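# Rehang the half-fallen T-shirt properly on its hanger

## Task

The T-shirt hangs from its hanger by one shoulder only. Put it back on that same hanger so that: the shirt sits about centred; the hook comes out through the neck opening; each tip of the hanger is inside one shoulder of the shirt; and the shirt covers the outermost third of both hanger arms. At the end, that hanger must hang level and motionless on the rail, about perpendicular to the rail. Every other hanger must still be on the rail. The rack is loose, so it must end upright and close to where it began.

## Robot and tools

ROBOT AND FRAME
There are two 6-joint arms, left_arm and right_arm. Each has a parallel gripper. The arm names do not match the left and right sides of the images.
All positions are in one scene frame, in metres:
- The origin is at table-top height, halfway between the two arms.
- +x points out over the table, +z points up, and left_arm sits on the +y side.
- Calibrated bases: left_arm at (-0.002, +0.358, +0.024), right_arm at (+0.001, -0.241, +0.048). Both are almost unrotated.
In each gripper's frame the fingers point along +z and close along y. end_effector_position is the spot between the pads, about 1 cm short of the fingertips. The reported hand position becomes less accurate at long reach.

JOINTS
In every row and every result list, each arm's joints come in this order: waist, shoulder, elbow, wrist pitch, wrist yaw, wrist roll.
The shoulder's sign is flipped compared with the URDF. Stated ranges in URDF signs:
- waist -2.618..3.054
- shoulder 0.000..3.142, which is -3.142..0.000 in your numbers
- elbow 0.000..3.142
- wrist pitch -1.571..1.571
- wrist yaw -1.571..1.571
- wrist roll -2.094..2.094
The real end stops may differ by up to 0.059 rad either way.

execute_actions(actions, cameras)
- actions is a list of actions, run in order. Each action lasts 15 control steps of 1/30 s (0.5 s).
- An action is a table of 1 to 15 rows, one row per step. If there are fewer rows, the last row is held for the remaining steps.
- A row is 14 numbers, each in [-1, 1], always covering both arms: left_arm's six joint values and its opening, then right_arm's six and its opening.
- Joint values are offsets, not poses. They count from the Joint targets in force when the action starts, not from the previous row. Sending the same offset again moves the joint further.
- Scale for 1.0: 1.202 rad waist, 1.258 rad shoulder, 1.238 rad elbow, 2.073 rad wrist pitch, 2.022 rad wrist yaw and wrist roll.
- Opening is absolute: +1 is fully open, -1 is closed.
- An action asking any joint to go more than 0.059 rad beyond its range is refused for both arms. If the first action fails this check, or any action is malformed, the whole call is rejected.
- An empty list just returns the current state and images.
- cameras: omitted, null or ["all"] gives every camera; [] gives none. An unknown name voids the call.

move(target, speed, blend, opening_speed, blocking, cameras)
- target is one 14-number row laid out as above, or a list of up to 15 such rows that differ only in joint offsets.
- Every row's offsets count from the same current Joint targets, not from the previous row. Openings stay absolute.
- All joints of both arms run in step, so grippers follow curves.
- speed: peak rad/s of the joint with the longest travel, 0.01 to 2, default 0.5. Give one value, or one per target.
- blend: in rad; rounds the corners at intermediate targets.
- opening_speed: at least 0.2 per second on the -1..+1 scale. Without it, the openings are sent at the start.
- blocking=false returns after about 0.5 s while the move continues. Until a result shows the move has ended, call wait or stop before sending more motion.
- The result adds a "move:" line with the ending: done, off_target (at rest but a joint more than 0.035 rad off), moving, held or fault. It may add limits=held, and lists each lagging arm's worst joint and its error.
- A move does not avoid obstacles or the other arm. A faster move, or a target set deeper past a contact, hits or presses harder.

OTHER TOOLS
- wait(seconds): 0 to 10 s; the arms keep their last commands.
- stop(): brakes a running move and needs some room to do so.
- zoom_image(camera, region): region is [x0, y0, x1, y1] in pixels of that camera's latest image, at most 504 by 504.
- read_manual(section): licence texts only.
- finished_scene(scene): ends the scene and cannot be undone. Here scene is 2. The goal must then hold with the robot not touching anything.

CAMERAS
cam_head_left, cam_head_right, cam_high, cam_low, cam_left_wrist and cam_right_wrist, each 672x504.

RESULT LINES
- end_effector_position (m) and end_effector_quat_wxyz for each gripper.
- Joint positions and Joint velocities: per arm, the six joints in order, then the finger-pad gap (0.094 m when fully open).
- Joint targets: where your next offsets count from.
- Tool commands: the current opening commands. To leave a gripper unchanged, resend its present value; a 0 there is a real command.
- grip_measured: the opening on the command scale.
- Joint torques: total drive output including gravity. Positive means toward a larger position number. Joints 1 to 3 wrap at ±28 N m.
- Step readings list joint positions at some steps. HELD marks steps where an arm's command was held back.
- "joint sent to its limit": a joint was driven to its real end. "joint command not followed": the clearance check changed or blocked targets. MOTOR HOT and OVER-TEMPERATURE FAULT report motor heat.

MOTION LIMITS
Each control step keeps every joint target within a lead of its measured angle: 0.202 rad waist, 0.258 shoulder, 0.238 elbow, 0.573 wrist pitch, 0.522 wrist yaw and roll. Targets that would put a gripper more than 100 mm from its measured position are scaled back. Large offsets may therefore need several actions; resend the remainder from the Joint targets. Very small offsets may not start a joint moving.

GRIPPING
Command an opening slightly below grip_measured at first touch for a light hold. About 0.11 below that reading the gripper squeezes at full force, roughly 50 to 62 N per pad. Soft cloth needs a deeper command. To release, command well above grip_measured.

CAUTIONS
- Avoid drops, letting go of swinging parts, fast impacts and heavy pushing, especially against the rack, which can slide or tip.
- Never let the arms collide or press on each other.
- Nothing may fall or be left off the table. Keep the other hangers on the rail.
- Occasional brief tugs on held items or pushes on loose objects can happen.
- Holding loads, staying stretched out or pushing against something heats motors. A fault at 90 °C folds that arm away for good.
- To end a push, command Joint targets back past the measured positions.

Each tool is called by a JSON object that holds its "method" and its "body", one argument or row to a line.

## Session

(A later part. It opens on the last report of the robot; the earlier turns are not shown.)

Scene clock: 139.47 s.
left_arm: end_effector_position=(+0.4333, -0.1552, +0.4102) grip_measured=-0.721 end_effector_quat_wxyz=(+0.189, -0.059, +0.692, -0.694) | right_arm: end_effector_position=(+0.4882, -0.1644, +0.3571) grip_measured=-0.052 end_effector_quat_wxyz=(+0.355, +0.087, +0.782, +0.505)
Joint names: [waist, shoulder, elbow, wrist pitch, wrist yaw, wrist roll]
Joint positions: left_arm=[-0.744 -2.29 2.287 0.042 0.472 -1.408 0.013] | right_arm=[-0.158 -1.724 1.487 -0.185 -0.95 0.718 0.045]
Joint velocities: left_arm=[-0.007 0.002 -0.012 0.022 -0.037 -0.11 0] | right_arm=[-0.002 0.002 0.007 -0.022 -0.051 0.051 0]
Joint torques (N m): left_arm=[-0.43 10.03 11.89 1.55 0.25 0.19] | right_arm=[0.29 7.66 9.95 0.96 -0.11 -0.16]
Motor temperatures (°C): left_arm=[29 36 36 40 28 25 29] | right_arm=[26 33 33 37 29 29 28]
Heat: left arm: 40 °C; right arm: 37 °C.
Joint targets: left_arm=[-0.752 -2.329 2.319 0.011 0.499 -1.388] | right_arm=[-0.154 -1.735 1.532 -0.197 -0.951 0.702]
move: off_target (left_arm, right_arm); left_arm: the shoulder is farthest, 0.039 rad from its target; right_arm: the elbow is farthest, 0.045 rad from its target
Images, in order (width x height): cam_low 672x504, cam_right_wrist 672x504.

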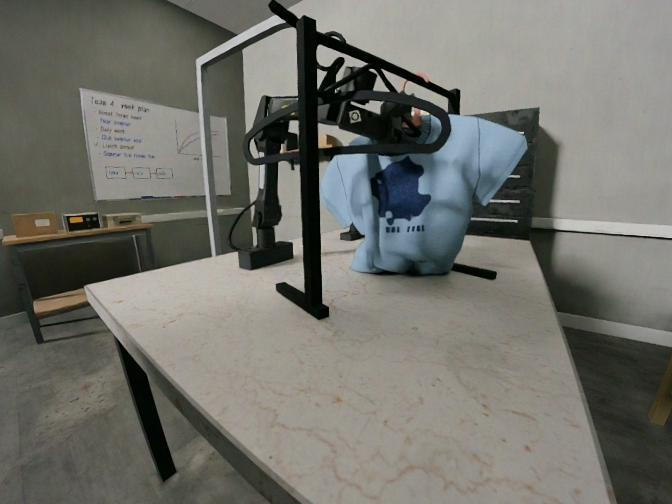

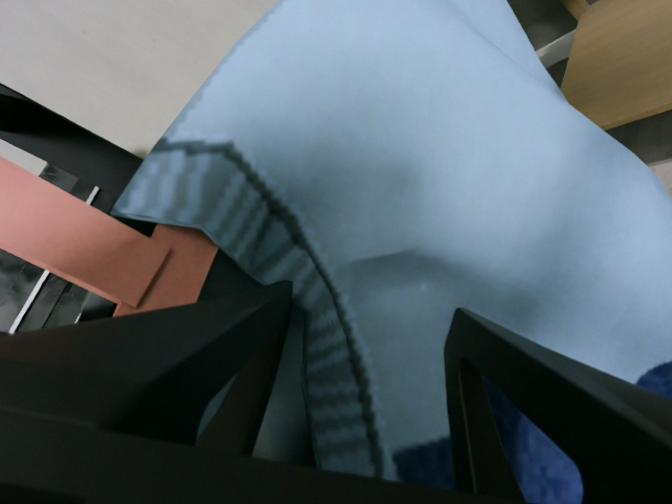

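{"method": "move", "body": {
  "target": [0,0,0,0,0,0,-0.95,0,0,0,0,0,0,-1],
  "opening_speed": 1,
  "cameras": ["cam_low","cam_left_wrist","cam_right_wrist"]
}}

Scene clock: 140.77 s.
left_arm: end_effector_position=(+0.4333, -0.1552, +0.4102) grip_measured=-0.721 end_effector_quat_wxyz=(+0.189, -0.059, +0.692, -0.694) | right_arm: end_effector_position=(+0.4882, -0.1644, +0.3571) grip_measured=-0.985 end_effector_quat_wxyz=(+0.355, +0.087, +0.782, +0.505)
Joint names: [waist, shoulder, elbow, wrist pitch, wrist yaw, wrist roll]
Joint positions: left_arm=[-0.744 -2.29 2.287 0.042 0.472 -1.408 0.013] | right_arm=[-0.158 -1.724 1.487 -0.185 -0.95 0.718 0.001]
Joint velocities: left_arm=[-0.012 -0.002 0.002 -0.066 0.051 0.022 -0.001] | right_arm=[-0.012 -0.007 -0.027 0.051 -0.037 -0.051 0.001]
Joint torques (N m): left_arm=[-0.66 10.14 12.07 1.53 0.29 0.17] | right_arm=[0.31 7.64 9.92 0.98 -0.11 -0.15]
Motor temperatures (°C): left_arm=[29 36 36 40 28 25 29] | right_arm=[26 32 33 37 29 29 28]
Heat: left arm: 40 °C; right arm: 37 °C.
Joint targets: left_arm=[-0.752 -2.329 2.319 0.011 0.499 -1.388] | right_arm=[-0.154 -1.735 1.532 -0.197 -0.951 0.702]
move: off_target (left_arm, right_arm); left_arm: the shoulder is farthest, 0.039 rad from its target; right_arm: the elbow is farthest, 0.045 rad from its target
Images, in order (width x height): cam_low 672x504, cam_left_wrist 672x504, cam_right_wrist 672x504.

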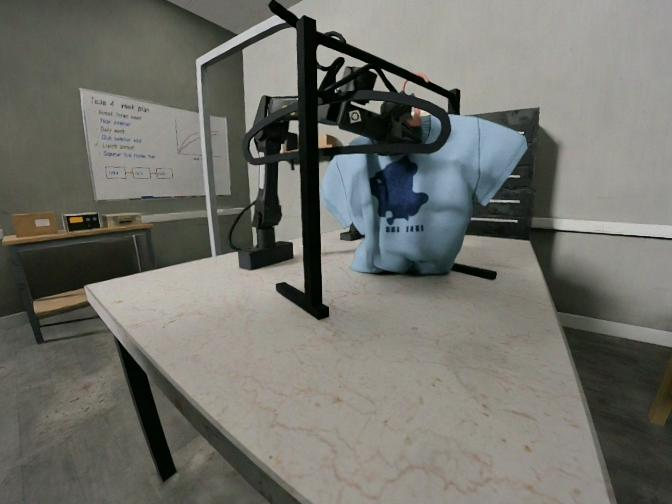

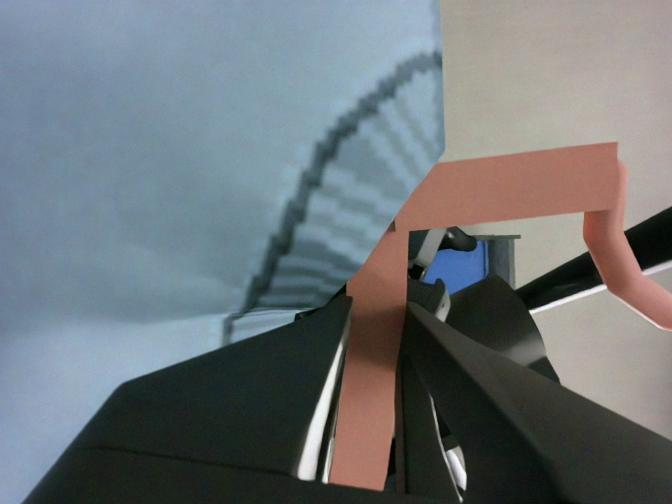

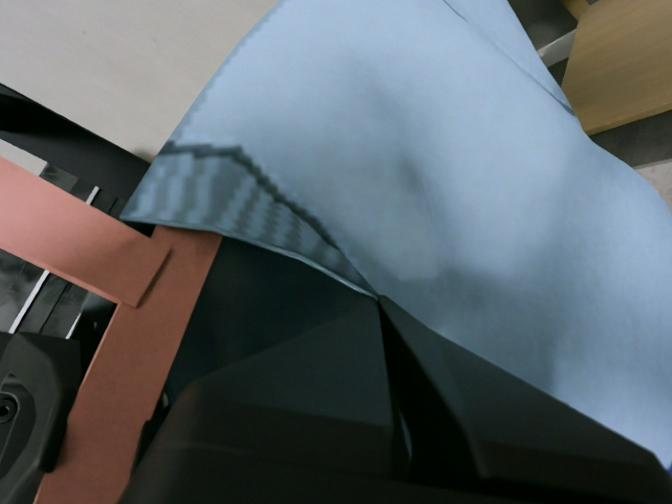

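{"method": "move", "body": {
  "target": [
    [0,0,0,0,0,0,-0.95,0.0468,0.0168,0.0194,0.0024,0.1241,0.2473,-1],
    [0,0,0,0,0,0,-0.95,0.0291,-0.0939,0.1826,-0.0279,0.1241,0.2473,-1]
  ],
  "speed": 0.15,
  "cameras": ["cam_low","cam_head_left","cam_left_wrist","cam_right_wrist"]
}}

Scene clock: 146.17 s.
left_arm: end_effector_position=(+0.4383, -0.1520, +0.4109) grip_measured=-0.721 end_effector_quat_wxyz=(+0.195, -0.067, +0.691, -0.693) | right_arm: end_effector_position=(+0.5412, -0.1774, +0.3516) grip_measured=-0.985 end_effector_quat_wxyz=(+0.279, +0.331, +0.742, +0.512)
Joint names: [waist, shoulder, elbow, wrist pitch, wrist yaw, wrist roll]
Joint positions: left_arm=[-0.739 -2.29 2.289 0.042 0.457 -1.411 0.013] | right_arm=[-0.112 -1.849 1.679 -0.262 -0.703 1.201 0.001]
Joint velocities: left_arm=[-0.007 -0.002 -0.002 0.037 0.022 0.095 0] | right_arm=[-0.012 0.012 -0.007 -0.051 0.022 -0.022 0]
Joint torques (N m): left_arm=[-1.1 9.95 11.85 1.57 0.43 0.26] | right_arm=[-0.59 9.58 12.59 1.21 -0.04 0.01]
Motor temperatures (°C): left_arm=[29 36 36 40 28 25 29] | right_arm=[26 32 33 37 29 29 28]
Heat: left arm: 40 °C; right arm: 37 °C.
Joint targets: left_arm=[-0.752 -2.329 2.320 0.011 0.499 -1.388] | right_arm=[-0.119 -1.853 1.759 -0.254 -0.700 1.202]
move: off_target (left_arm, right_arm); left_arm: the wrist yaw is farthest, 0.042 rad from its target; right_arm: the elbow is farthest, 0.080 rad from its target
Images, in order (width x height): cam_head_left 672x504, cam_low 672x504, cam_left_wrist 672x504, cam_right_wrist 672x504.

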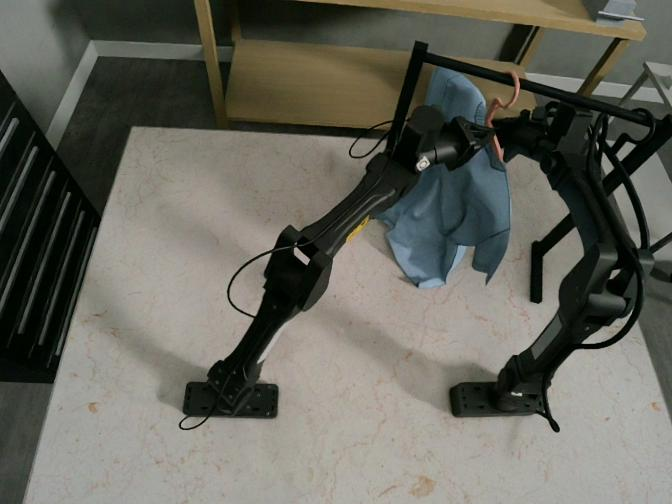

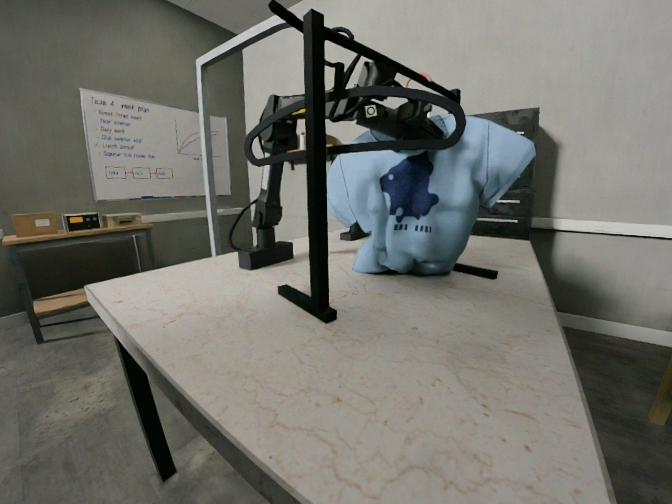

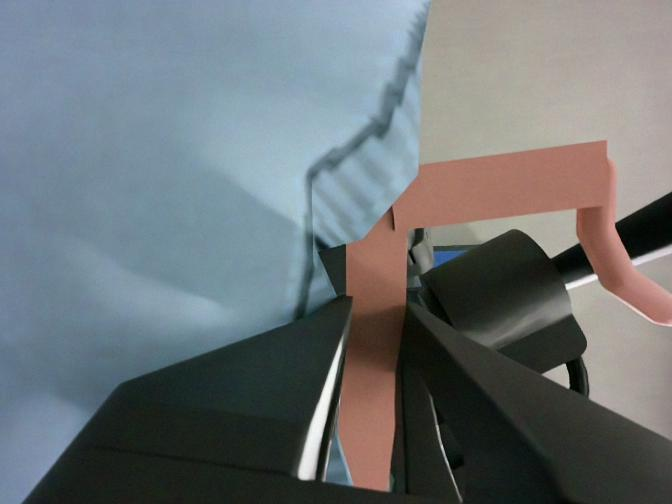

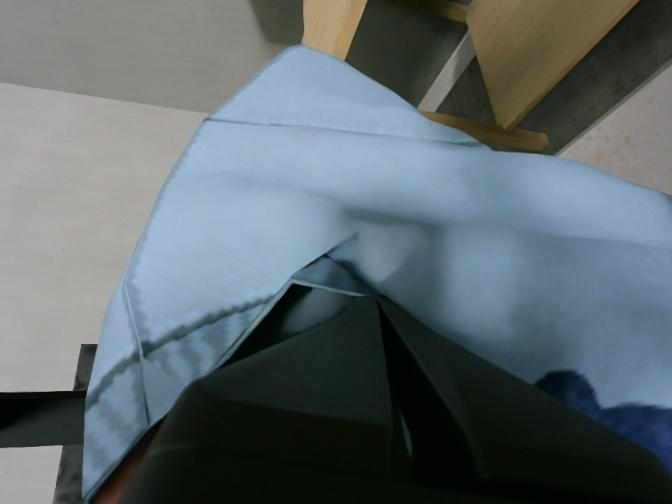

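{"method": "zoom_image", "body": {
  "camera": "cam_head_left",
  "region": [400, 50, 560, 310]
}}

{"method": "zoom_image", "body": {
  "camera": "cam_low",
  "region": [310, 60, 560, 300]
}}

{"method": "zoom_image", "body": {
  "camera": "cam_head_right",
  "region": [430, 20, 672, 250]
}}

Scaled by 1.938 from the camera's 672x504 image, which has a finer 960x720 frame.

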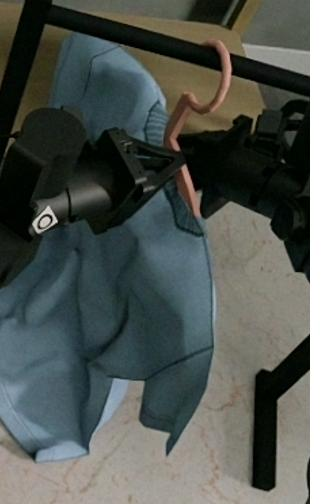

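Scaled by 2.016 from the camera's 672x504 image, which has a finer 960x720 frame.

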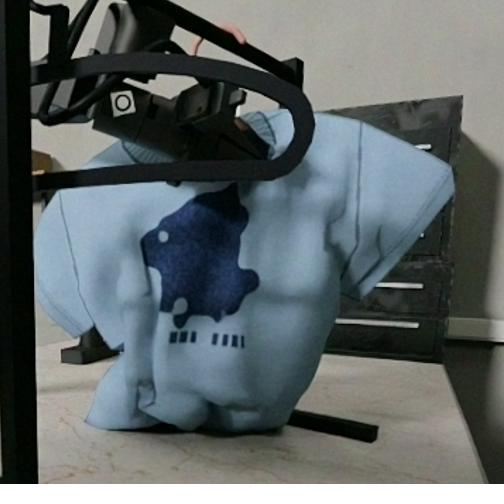

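This scene's latest camera images include none from cam_head_right. They are from: cam_head_left, cam_low, cam_left_wrist, cam_right_wrist. cam_head_right's image comes with the result of a call that names it in "cameras".

{"method": "move", "body": {
  "target": [0,0,0,0,0,0,-0.95,-0.0071,-0.0187,-0.1813,0.2875,0,0,-1],
  "speed": 0.2,
  "cameras": ["cam_low","cam_high","cam_head_left","cam_head_right","cam_left_wrist"]
}}

{"method": "zoom_image", "body": {
  "camera": "cam_head_right",
  "region": [430, 20, 672, 250]
}}

{"method": "zoom_image", "body": {
  "camera": "cam_high",
  "region": [190, 60, 430, 300]
}}

Scene clock: 150.73 s.
left_arm: end_effector_position=(+0.4386, -0.1519, +0.4109) grip_measured=-0.721 end_effector_quat_wxyz=(+0.195, -0.067, +0.691, -0.693) | right_arm: end_effector_position=(+0.5639, -0.1826, +0.3911) grip_measured=-0.985 end_effector_quat_wxyz=(+0.424, +0.219, +0.683, +0.553)
Joint names: [waist, shoulder, elbow, wrist pitch, wrist yaw, wrist roll]
Joint positions: left_arm=[-0.739 -2.29 2.289 0.042 0.455 -1.411 0.013] | right_arm=[-0.12 -1.867 1.546 0.284 -0.713 1.203 0.001]
Joint velocities: left_arm=[0.012 0.007 0.002 -0.051 0.007 -0.066 0] | right_arm=[-0.017 -0.017 0.007 0.007 0.007 0.037 0.001]
Joint torques (N m): left_arm=[-1.07 9.8 11.96 1.54 0.44 0.23] | right_arm=[-0.65 9.4 5.86 1.68 0.08 0]
Motor temperatures (°C): left_arm=[29 36 37 40 28 25 29] | right_arm=[26 33 33 38 29 29 29]
Heat: left arm: 40 °C; right arm: 38 °C.
Joint targets: left_arm=[-0.752 -2.329 2.320 0.011 0.499 -1.388] | right_arm=[-0.128 -1.877 1.534 0.342 -0.700 1.202]
move: off_target (left_arm, right_arm); left_arm: the wrist yaw is farthest, 0.044 rad from its target; right_arm: the wrist pitch is farthest, 0.058 rad from its target
Images, in order (width x height): cam_head_left 672x504, cam_head_right 672x504, cam_high 672x504, cam_low 672x504, cam_left_wrist 672x504.

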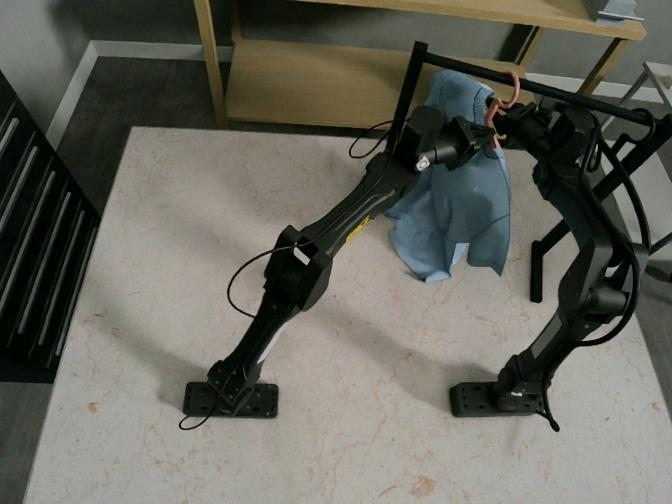

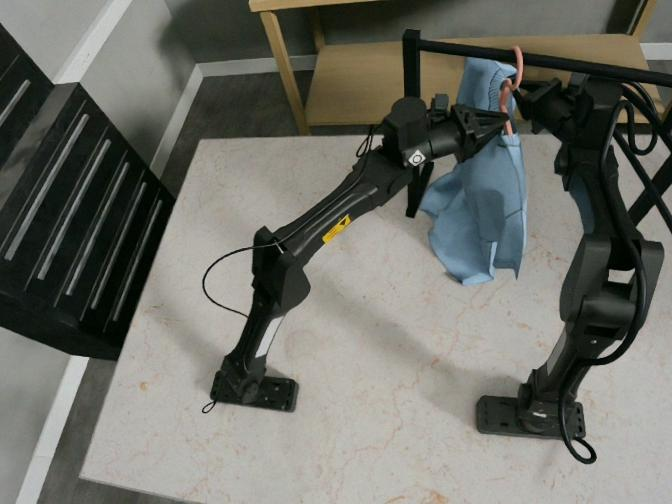

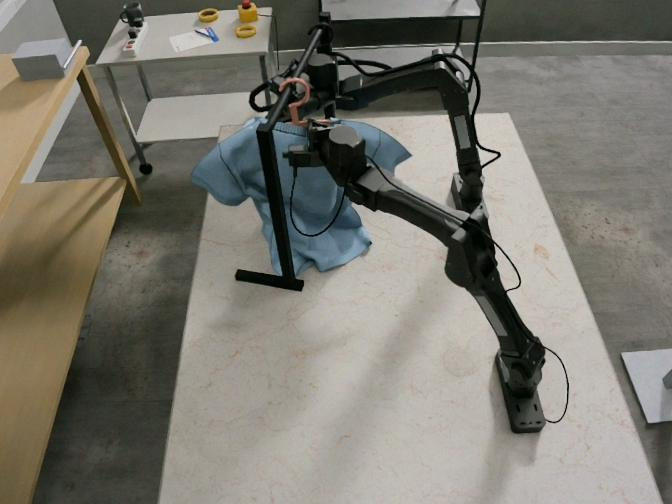

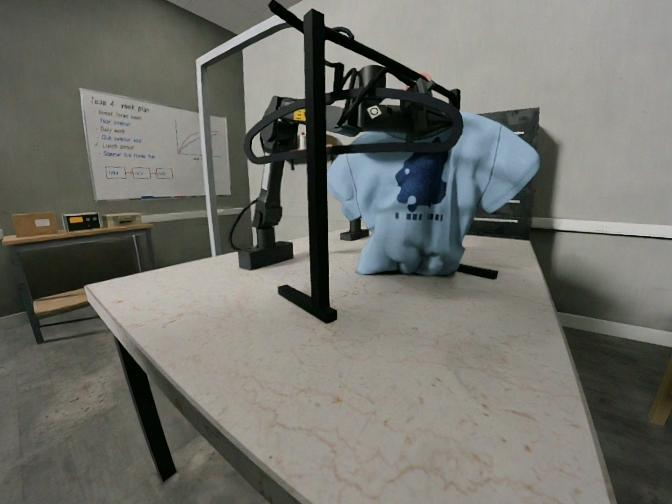

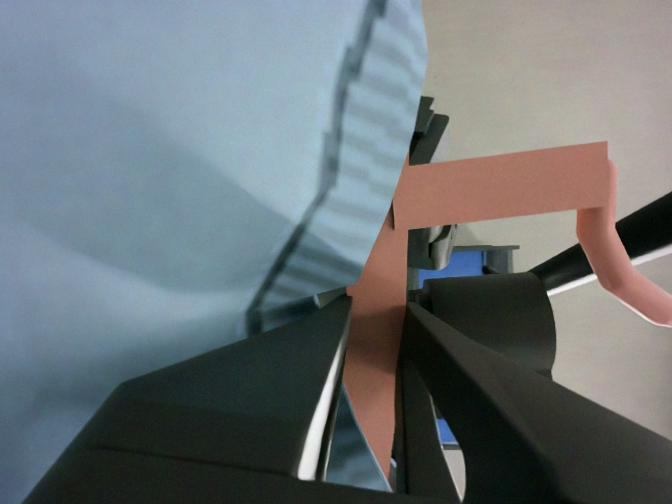

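Scaled by 2.083 from the camera's 672x504 image, which has a finer 960x720 frame.

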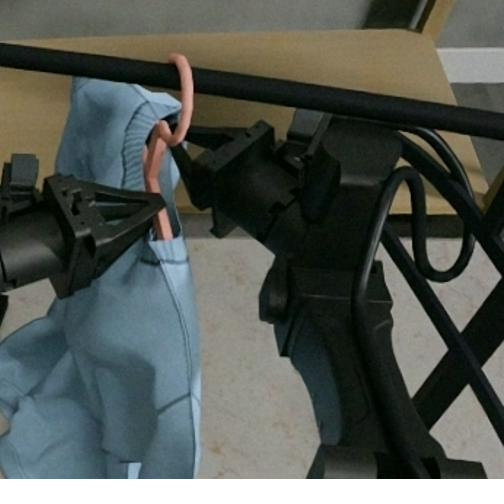

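Scaled by 2.100 from the camera's 672x504 image, which has a finer 960x720 frame.

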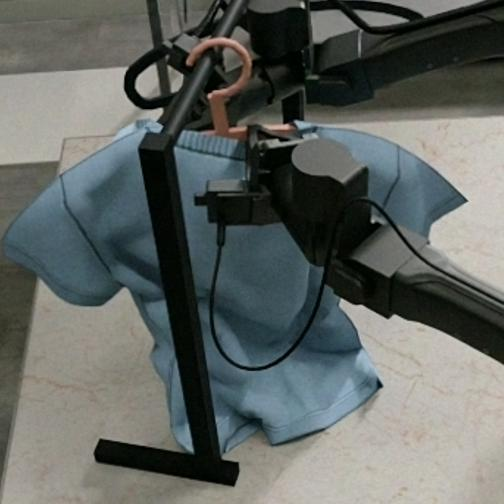

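{"method": "move", "body": {
  "target": [0,0,0,0,0,0,-0.95,0,0,0,0,0,0,-0.4],
  "opening_speed": 0.6,
  "cameras": ["cam_right_wrist"]
}}

{"method": "move", "body": {
  "target": [0,0,0,0,0,0,-0.95,-0.1084,0.1843,-0.2236,0.0222,-0.0495,0,-0.4],
  "speed": 0.2,
  "cameras": ["cam_right_wrist","cam_low","cam_high","cam_head_right","cam_left_wrist"]
}}

{"method": "zoom_image", "body": {
  "camera": "cam_high",
  "region": [190, 60, 430, 300]
}}

Scene clock: 152.37 s.
left_arm: end_effector_position=(+0.4386, -0.1519, +0.4109) grip_measured=-0.721 end_effector_quat_wxyz=(+0.195, -0.067, +0.691, -0.693) | right_arm: end_effector_position=(+0.5654, -0.1864, +0.3930) grip_measured=-0.402 end_effector_quat_wxyz=(+0.432, +0.221, +0.679, +0.550)
Joint names: [waist, shoulder, elbow, wrist pitch, wrist yaw, wrist roll]
Joint positions: left_arm=[-0.739 -2.29 2.289 0.042 0.455 -1.411 0.013] | right_arm=[-0.123 -1.867 1.546 0.294 -0.7 1.203 0.028]
Joint velocities: left_arm=[0.002 -0.007 -0.007 -0.022 -0.037 -0.066 -0.001] | right_arm=[-0.007 -0.002 -0.002 -0.022 0.022 0.066 0]
Joint torques (N m): left_arm=[-1.02 10.03 11.97 1.54 0.44 0.21] | right_arm=[-0.4 9.42 5.85 1.61 0.06 0]
Motor temperatures (°C): left_arm=[29 36 37 40 28 25 29] | right_arm=[26 33 33 38 29 29 29]
Heat: left arm: 40 °C; right arm: 38 °C.
Joint targets: left_arm=[-0.752 -2.329 2.320 0.011 0.499 -1.388] | right_arm=[-0.128 -1.877 1.534 0.342 -0.700 1.202]
move: off_target (left_arm, right_arm); left_arm: the wrist yaw is farthest, 0.044 rad from its target; right_arm: the wrist pitch is farthest, 0.048 rad from its target
Images, in order (width x height): cam_right_wrist 672x504.

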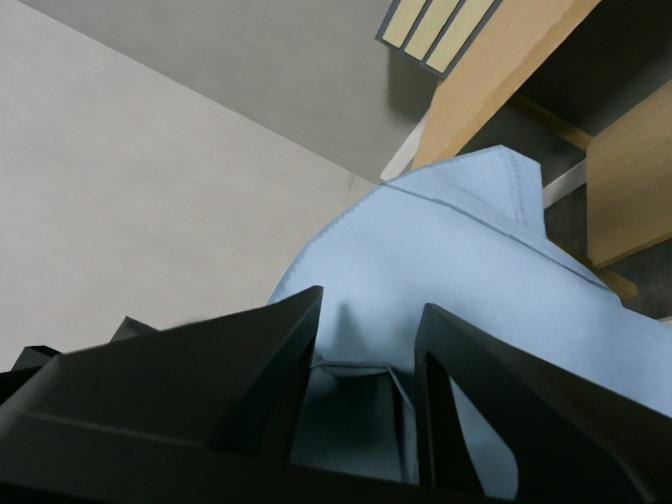

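Scene clock: 154.20 s.
left_arm: end_effector_position=(+0.4386, -0.1519, +0.4109) grip_measured=-0.721 end_effector_quat_wxyz=(+0.195, -0.067, +0.691, -0.693) | right_arm: end_effector_position=(+0.5115, -0.2351, +0.3713) grip_measured=-0.402 end_effector_quat_wxyz=(+0.428, +0.251, +0.680, +0.540)
Joint names: [waist, shoulder, elbow, wrist pitch, wrist yaw, wrist roll]
Joint positions: left_arm=[-0.739 -2.29 2.289 0.042 0.455 -1.411 0.013] | right_arm=[-0.254 -1.686 1.273 0.341 -0.786 1.203 0.028]
Joint velocities: left_arm=[-0.012 0.002 -0.012 -0.095 0.007 0.037 -0.001] | right_arm=[0.007 -0.012 -0.012 0.037 -0.037 -0.037 0]
Joint torques (N m): left_arm=[-1.18 9.85 11.96 1.54 0.45 0.22] | right_arm=[-0.36 12.04 5.56 1.58 -0.09 0]
Motor temperatures (°C): left_arm=[29 36 37 41 28 25 29] | right_arm=[26 33 33 38 29 29 28]
Heat: left arm: 41 °C; right arm: 38 °C.
Joint targets: left_arm=[-0.752 -2.329 2.320 0.011 0.499 -1.388] | right_arm=[-0.258 -1.645 1.257 0.388 -0.800 1.202]
move: off_target (left_arm, right_arm); left_arm: the wrist yaw is farthest, 0.044 rad from its target; right_arm: the wrist pitch is farthest, 0.047 rad from its target
Images, in order (width x height): cam_head_right 672x504, cam_high 672x504, cam_low 672x504, cam_left_wrist 672x504, cam_right_wrist 672x504.

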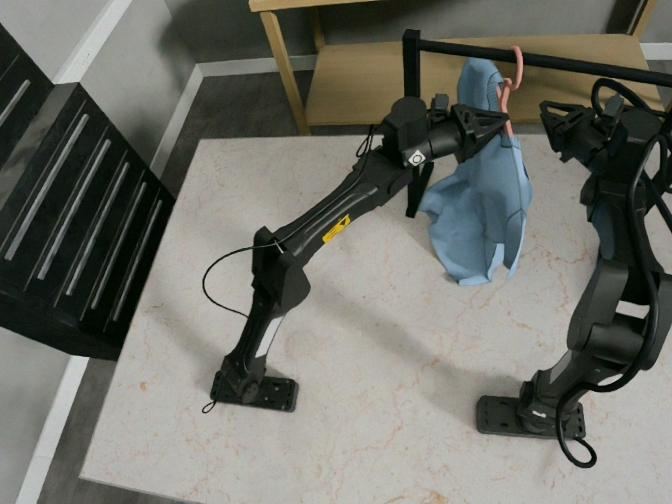

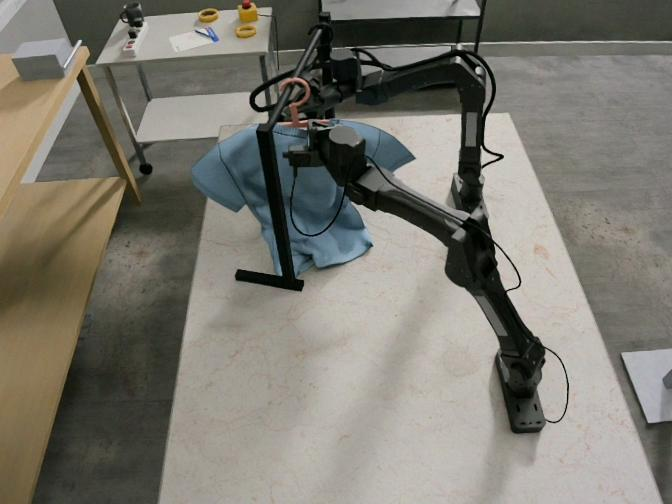

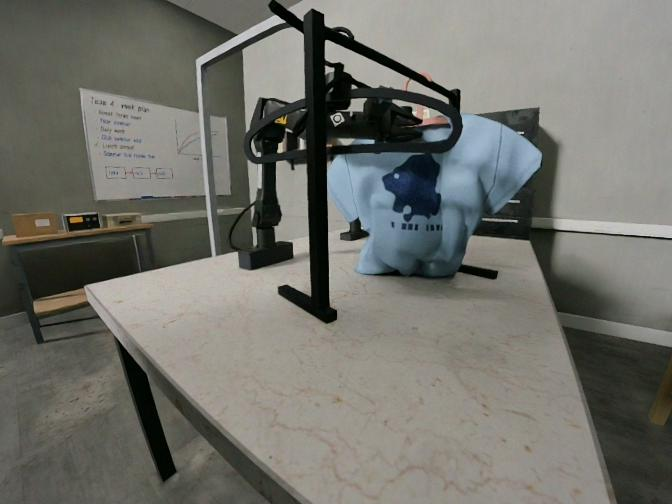

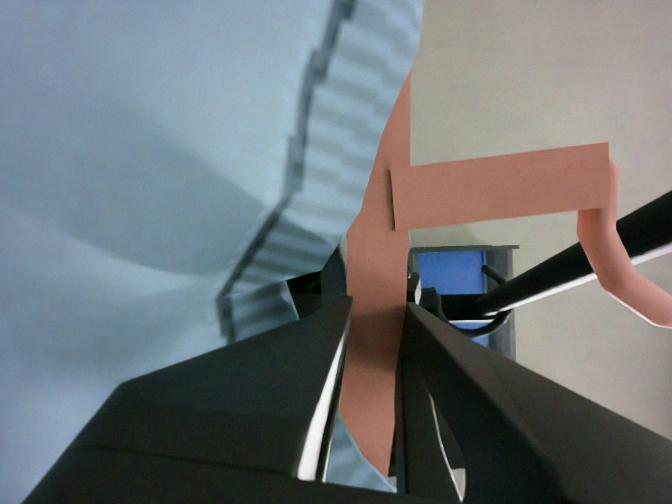

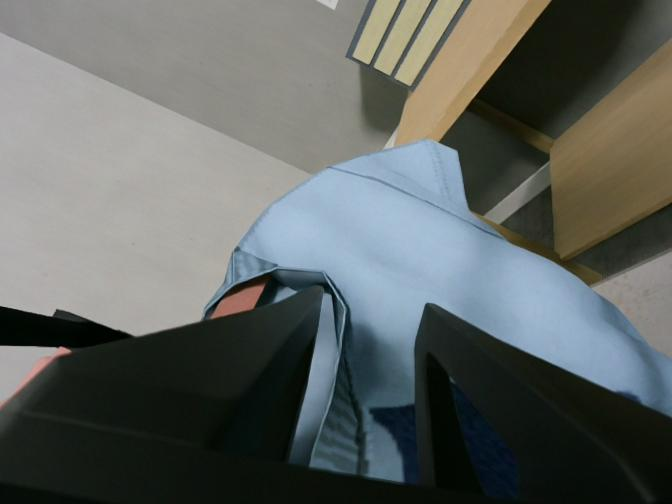

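Scaled by 2.100 from the camera's 672x504 image, which has a finer 960x720 frame.

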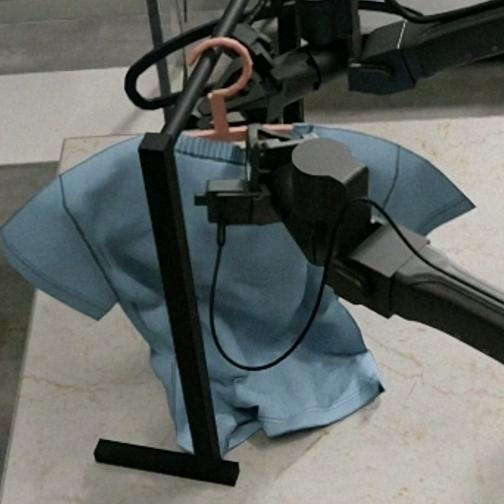

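{"method": "move", "body": {
  "target": [0,0,0,0,0,0,-0.95,0,0.433,-0.2884,-0.0907,0,0,-0.4],
  "speed": 0.4,
  "cameras": ["cam_low"]
}}

{"method": "move", "body": {
  "target": [0,0,0,0,0,0,-0.2,0,0,0,0,0,0,-0.4],
  "opening_speed": 0.5,
  "cameras": ["cam_left_wrist","cam_low","cam_high"]
}}

Scene clock: 156.80 s.
left_arm: end_effector_position=(+0.4386, -0.1519, +0.4109) grip_measured=-0.721 end_effector_quat_wxyz=(+0.195, -0.067, +0.691, -0.693) | right_arm: end_effector_position=(+0.3726, -0.1992, +0.4170) grip_measured=-0.402 end_effector_quat_wxyz=(+0.456, +0.218, +0.668, +0.546)
Joint names: [waist, shoulder, elbow, wrist pitch, wrist yaw, wrist roll]
Joint positions: left_arm=[-0.739 -2.29 2.289 0.042 0.455 -1.411 0.013] | right_arm=[-0.254 -1.118 0.916 0.219 -0.8 1.203 0.028]
Joint velocities: left_arm=[-0.002 0.012 -0.022 -0.022 -0.007 0.007 0.001] | right_arm=[0.012 0.007 -0.002 0.037 -0.022 0.037 0]
Joint torques (N m): left_arm=[-1.17 9.92 12.01 1.54 0.46 0.18] | right_arm=[-0.35 4.51 5.53 0.97 -0.02 0]
Motor temperatures (°C): left_arm=[29 36 37 41 28 25 29] | right_arm=[26 33 33 38 29 29 28]
Heat: left arm: 41 °C; right arm: 38 °C.
Joint targets: left_arm=[-0.752 -2.329 2.320 0.011 0.499 -1.388] | right_arm=[-0.258 -1.100 0.900 0.200 -0.800 1.202]
move: off_target (left_arm); left_arm: the wrist yaw is farthest, 0.044 rad from its target
Images, in order (width x height): cam_low 672x504.

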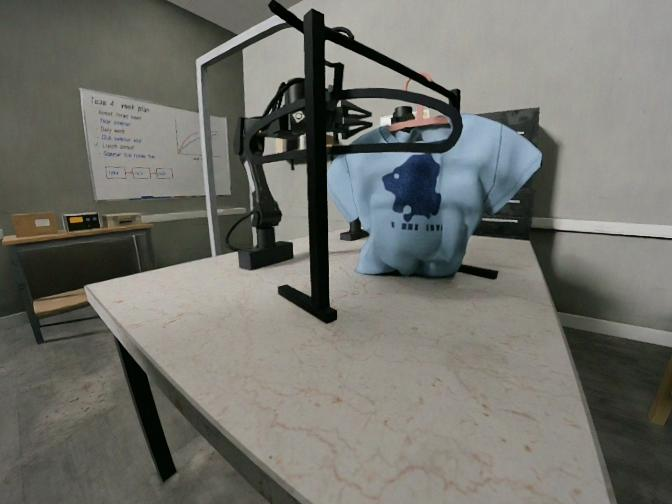

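Scene clock: 158.50 s.
left_arm: end_effector_position=(+0.4278, -0.1578, +0.4108) grip_measured=-0.203 end_effector_quat_wxyz=(+0.181, -0.049, +0.693, -0.697) | right_arm: end_effector_position=(+0.3726, -0.1992, +0.4167) grip_measured=-0.402 end_effector_quat_wxyz=(+0.455, +0.219, +0.668, +0.546)
Joint names: [waist, shoulder, elbow, wrist pitch, wrist yaw, wrist roll]
Joint positions: left_arm=[-0.747 -2.29 2.289 0.042 0.495 -1.406 0.037] | right_arm=[-0.254 -1.118 0.916 0.217 -0.8 1.203 0.028]
Joint velocities: left_arm=[0.007 -0.002 -0.002 -0.007 -0.051 -0.022 -0.001] | right_arm=[-0.002 -0.007 -0.002 -0.007 -0.081 -0.037 0]
Joint torques (N m): left_arm=[-0.38 9.88 11.86 1.56 0.03 0.16] | right_arm=[-0.35 4.51 5.52 0.98 -0.02 -0.01]
Motor temperatures (°C): left_arm=[29 36 37 41 28 25 29] | right_arm=[26 33 33 38 29 29 28]
Heat: left arm: 41 °C; right arm: 38 °C.
Joint targets: left_arm=[-0.752 -2.329 2.320 0.011 0.499 -1.388] | right_arm=[-0.258 -1.100 0.900 0.200 -0.800 1.202]
move: off_target (left_arm); left_arm: the shoulder is farthest, 0.039 rad from its target
Images, in order (width x height): cam_high 672x504, cam_low 672x504, cam_left_wrist 672x504.

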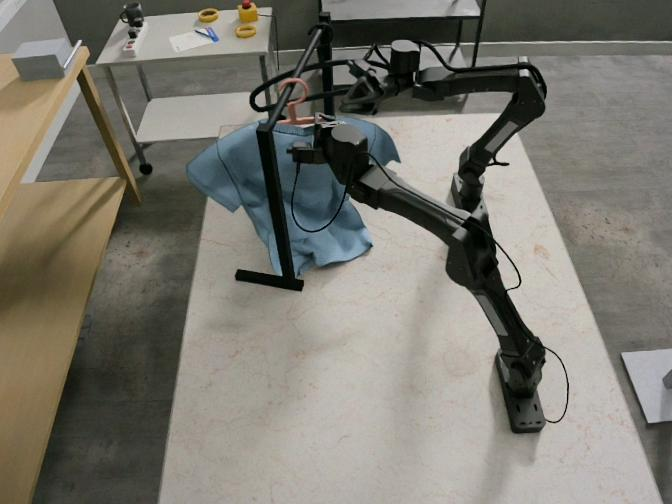

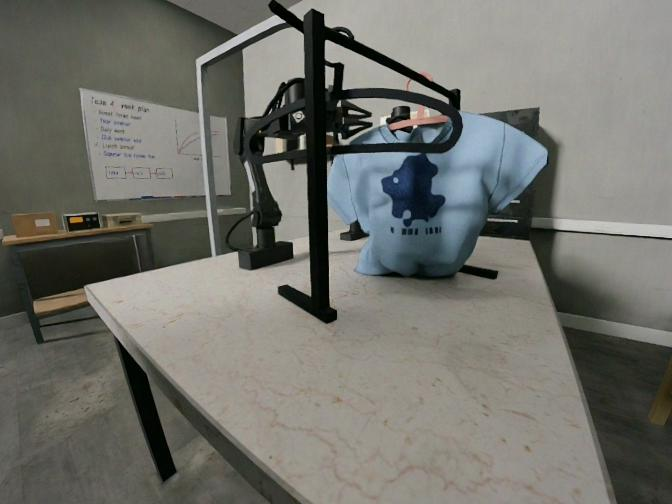

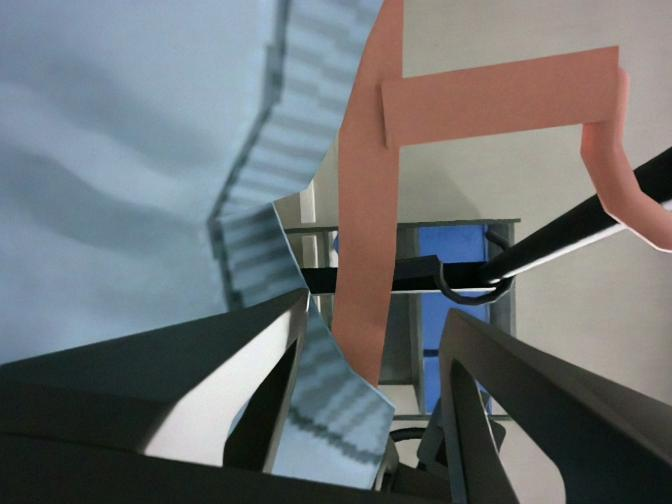

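{"method": "move", "body": {
  "target": [
    [0.0175,0.1018,-0.1228,0.014,0,0,-0.2,0,0,0,0,0,0,-0.4],
    [0.0549,0.3013,-0.4225,0.069,0,0,-0.2,0,0,0,0,0,0,-0.4],
    [0.0374,0.4356,-0.4491,0.0019,0,-0.09,-0.2,0,0,0,0,0,0,-0.4],
    [0.0374,0.7353,-0.4491,0.0019,0,-0.09,-0.2,0,0,0,0,0,0,-0.4]
  ],
  "speed": [0.2,0.3,0.3,0.4],
  "blend": 0.05,
  "cameras": []
}}

{"method": "wait", "body": {
  "seconds": 3,
  "cameras": ["cam_high","cam_low","cam_head_left","cam_head_right"]
}}

{"method": "zoom_image", "body": {
  "camera": "cam_high",
  "region": [180, 60, 430, 300]
}}

{"method": "zoom_image", "body": {
  "camera": "cam_low",
  "region": [310, 60, 560, 300]
}}

{"method": "zoom_image", "body": {
  "camera": "cam_head_left",
  "region": [380, 40, 560, 310]
}}

Scene clock: 162.97 s.
left_arm: end_effector_position=(+0.2388, +0.0423, +0.6448) grip_measured=-0.203 end_effector_quat_wxyz=(-0.221, +0.031, -0.562, +0.796) | right_arm: end_effector_position=(+0.3726, -0.1992, +0.4167) grip_measured=-0.402 end_effector_quat_wxyz=(+0.455, +0.219, +0.668, +0.546)
Joint names: [waist, shoulder, elbow, wrist pitch, wrist yaw, wrist roll]
Joint positions: left_arm=[-0.702 -1.404 1.784 0.05 0.497 -1.571 0.037] | right_arm=[-0.254 -1.118 0.916 0.217 -0.8 1.203 0.028]
Joint velocities: left_arm=[-0.012 0.022 -0.002 0.007 0.051 0.037 0] | right_arm=[-0.007 -0.022 0.002 -0.007 -0.007 -0.066 0.001]
Joint torques (N m): left_arm=[-0.28 3.97 5.65 1.2 -0.03 0.01] | right_arm=[-0.35 4.48 5.53 0.98 -0.03 0]
Motor temperatures (°C): left_arm=[29 37 37 41 28 25 29] | right_arm=[26 32 32 37 29 29 28]
Heat: left arm: 41 °C; right arm: 37 °C.
Joint targets: left_arm=[-0.707 -1.404 1.763 0.014 0.499 -1.570] | right_arm=[-0.258 -1.100 0.900 0.200 -0.800 1.202]
move: done
No camera images: "cameras" was empty.

Scene clock: 165.97 s.
left_arm: end_effector_position=(+0.2388, +0.0423, +0.6448) grip_measured=-0.203 end_effector_quat_wxyz=(-0.221, +0.031, -0.562, +0.796) | right_arm: end_effector_position=(+0.3726, -0.1992, +0.4167) grip_measured=-0.402 end_effector_quat_wxyz=(+0.455, +0.219, +0.668, +0.546)
Joint names: [waist, shoulder, elbow, wrist pitch, wrist yaw, wrist roll]
Joint positions: left_arm=[-0.702 -1.404 1.784 0.05 0.497 -1.571 0.037] | right_arm=[-0.254 -1.118 0.916 0.217 -0.8 1.203 0.028]
Joint velocities: left_arm=[-0.022 -0.012 -0.002 -0.051 0.007 0.007 0] | right_arm=[0.007 0.017 0.002 -0.022 0.007 -0.037 -0.001]
Joint torques (N m): left_arm=[-0.35 4.01 5.6 1.24 -0.04 -0.02] | right_arm=[-0.35 4.46 5.53 0.99 -0.02 0]
Motor temperatures (°C): left_arm=[29 37 36 40 28 25 28] | right_arm=[26 32 32 37 29 29 28]
Heat: left arm: 40 °C; right arm: 37 °C.
Joint targets: left_arm=[-0.707 -1.404 1.763 0.014 0.499 -1.570] | right_arm=[-0.258 -1.100 0.900 0.200 -0.800 1.202]
Tool commands: left_gripper/opening=-0.2 right_gripper/opening=-0.4
wait: 3.00 s; at rest by 0.17 s
Images, in order (width x height): cam_head_left 672x504, cam_head_right 672x504, cam_high 672x504, cam_low 672x504.

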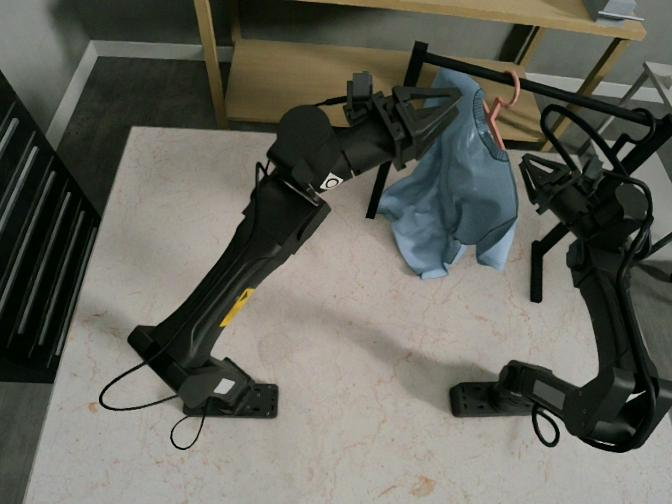

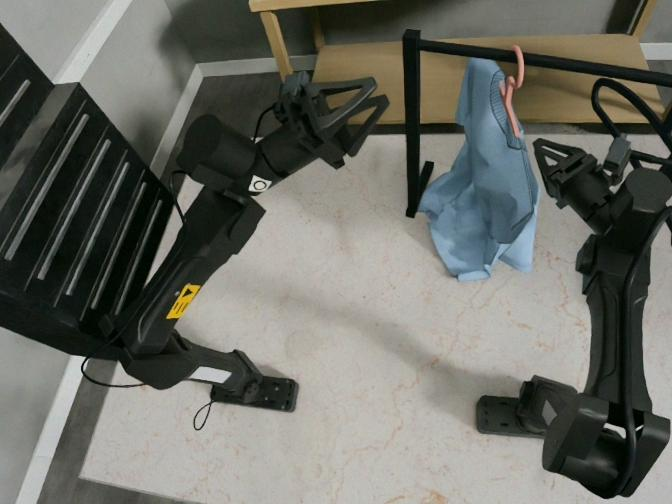

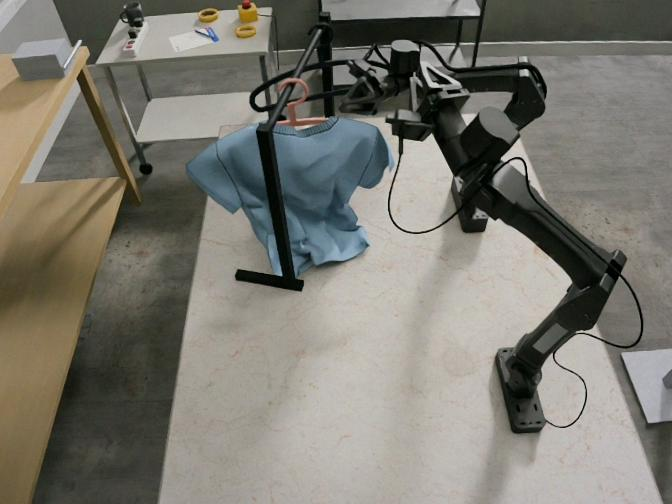

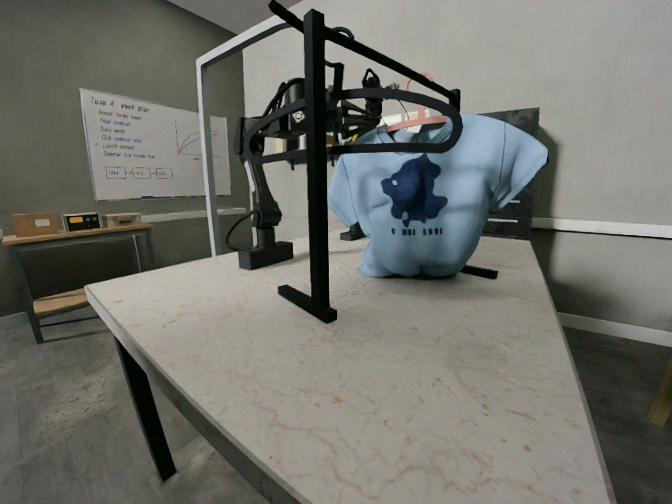

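Scaled by 2.016 from the camera's 672x504 image, which has a finer 960x720 frame.

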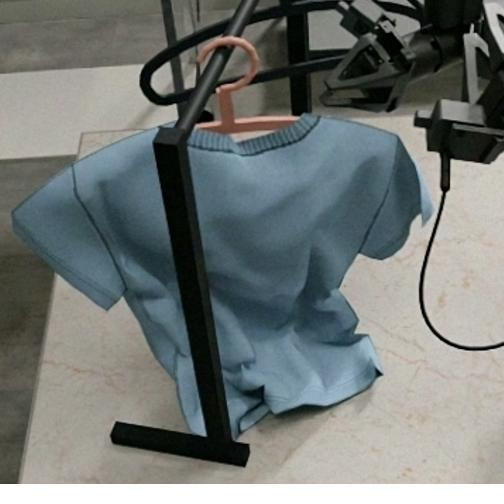

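Scaled by 2.016 from the camera's 672x504 image, which has a finer 960x720 frame.

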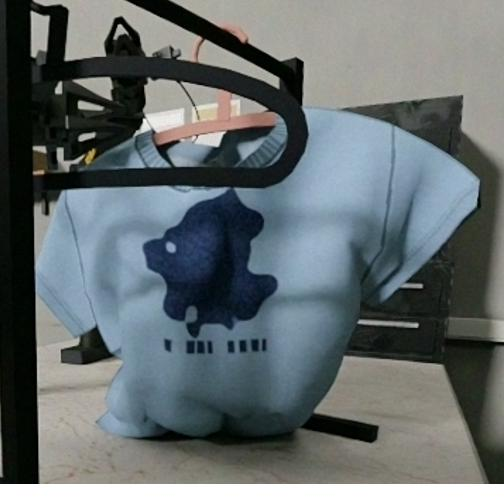

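Scaled by 1.867 from the camera's 672x504 image, which has a finer 960x720 frame.

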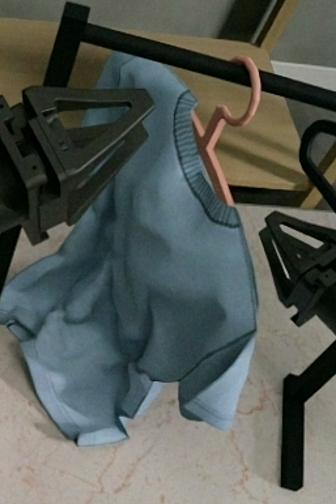

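{"method": "move", "body": {
  "target": [0,0,0,0,0,0,-0.2,0,0.3,0,0,0,0,-0.4],
  "speed": 0.4,
  "cameras": ["cam_high","cam_low"]
}}

Scene clock: 167.60 s.
left_arm: end_effector_position=(+0.2388, +0.0423, +0.6448) grip_measured=-0.203 end_effector_quat_wxyz=(-0.221, +0.031, -0.562, +0.796) | right_arm: end_effector_position=(+0.2563, -0.1705, +0.5205) grip_measured=-0.402 end_effector_quat_wxyz=(+0.579, +0.094, +0.598, +0.546)
Joint names: [waist, shoulder, elbow, wrist pitch, wrist yaw, wrist roll]
Joint positions: left_arm=[-0.702 -1.404 1.784 0.05 0.497 -1.571 0.037] | right_arm=[-0.254 -0.724 0.91 0.209 -0.802 1.203 0.028]
Joint velocities: left_arm=[0.007 0.007 -0.002 0.051 -0.007 0.007 0.001] | right_arm=[0.012 0.007 -0.002 -0.066 -0.022 -0.095 0]
Joint torques (N m): left_arm=[-0.5 3.89 5.96 1.2 -0.01 -0.01] | right_arm=[-0.35 -1.13 5.22 0.85 0.11 -0.01]
Motor temperatures (°C): left_arm=[29 37 36 40 28 25 28] | right_arm=[26 32 32 37 29 29 28]
Heat: left arm: 40 °C; right arm: 37 °C.
Joint targets: left_arm=[-0.707 -1.404 1.763 0.014 0.499 -1.570] | right_arm=[-0.258 -0.723 0.900 0.200 -0.800 1.202]
move: off_target (left_arm); left_arm: the wrist pitch is farthest, 0.036 rad from its target
Images, in order (width x height): cam_high 672x504, cam_low 672x504.

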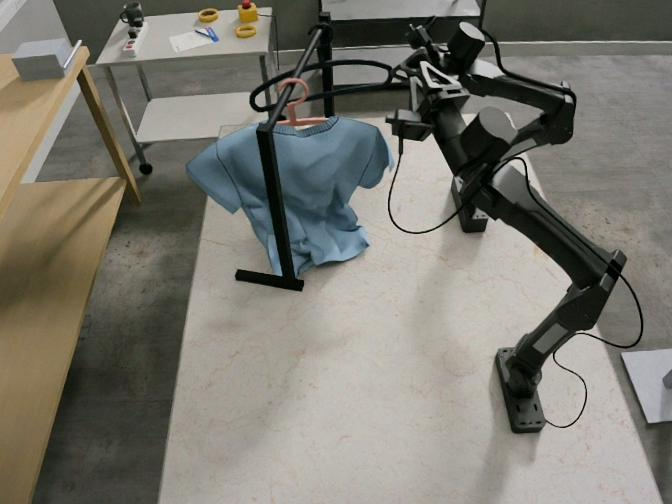

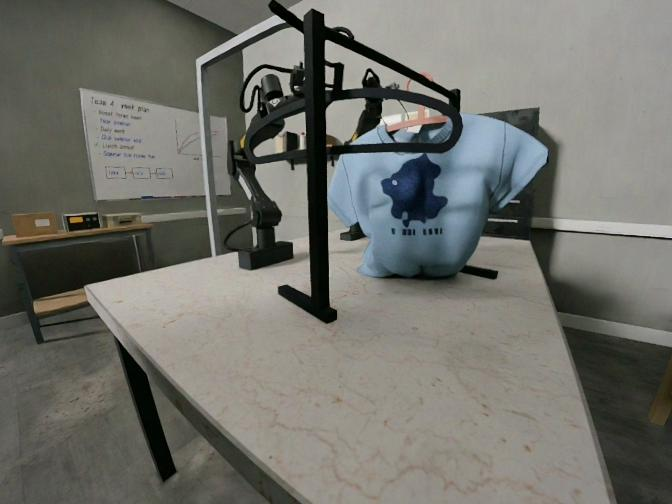

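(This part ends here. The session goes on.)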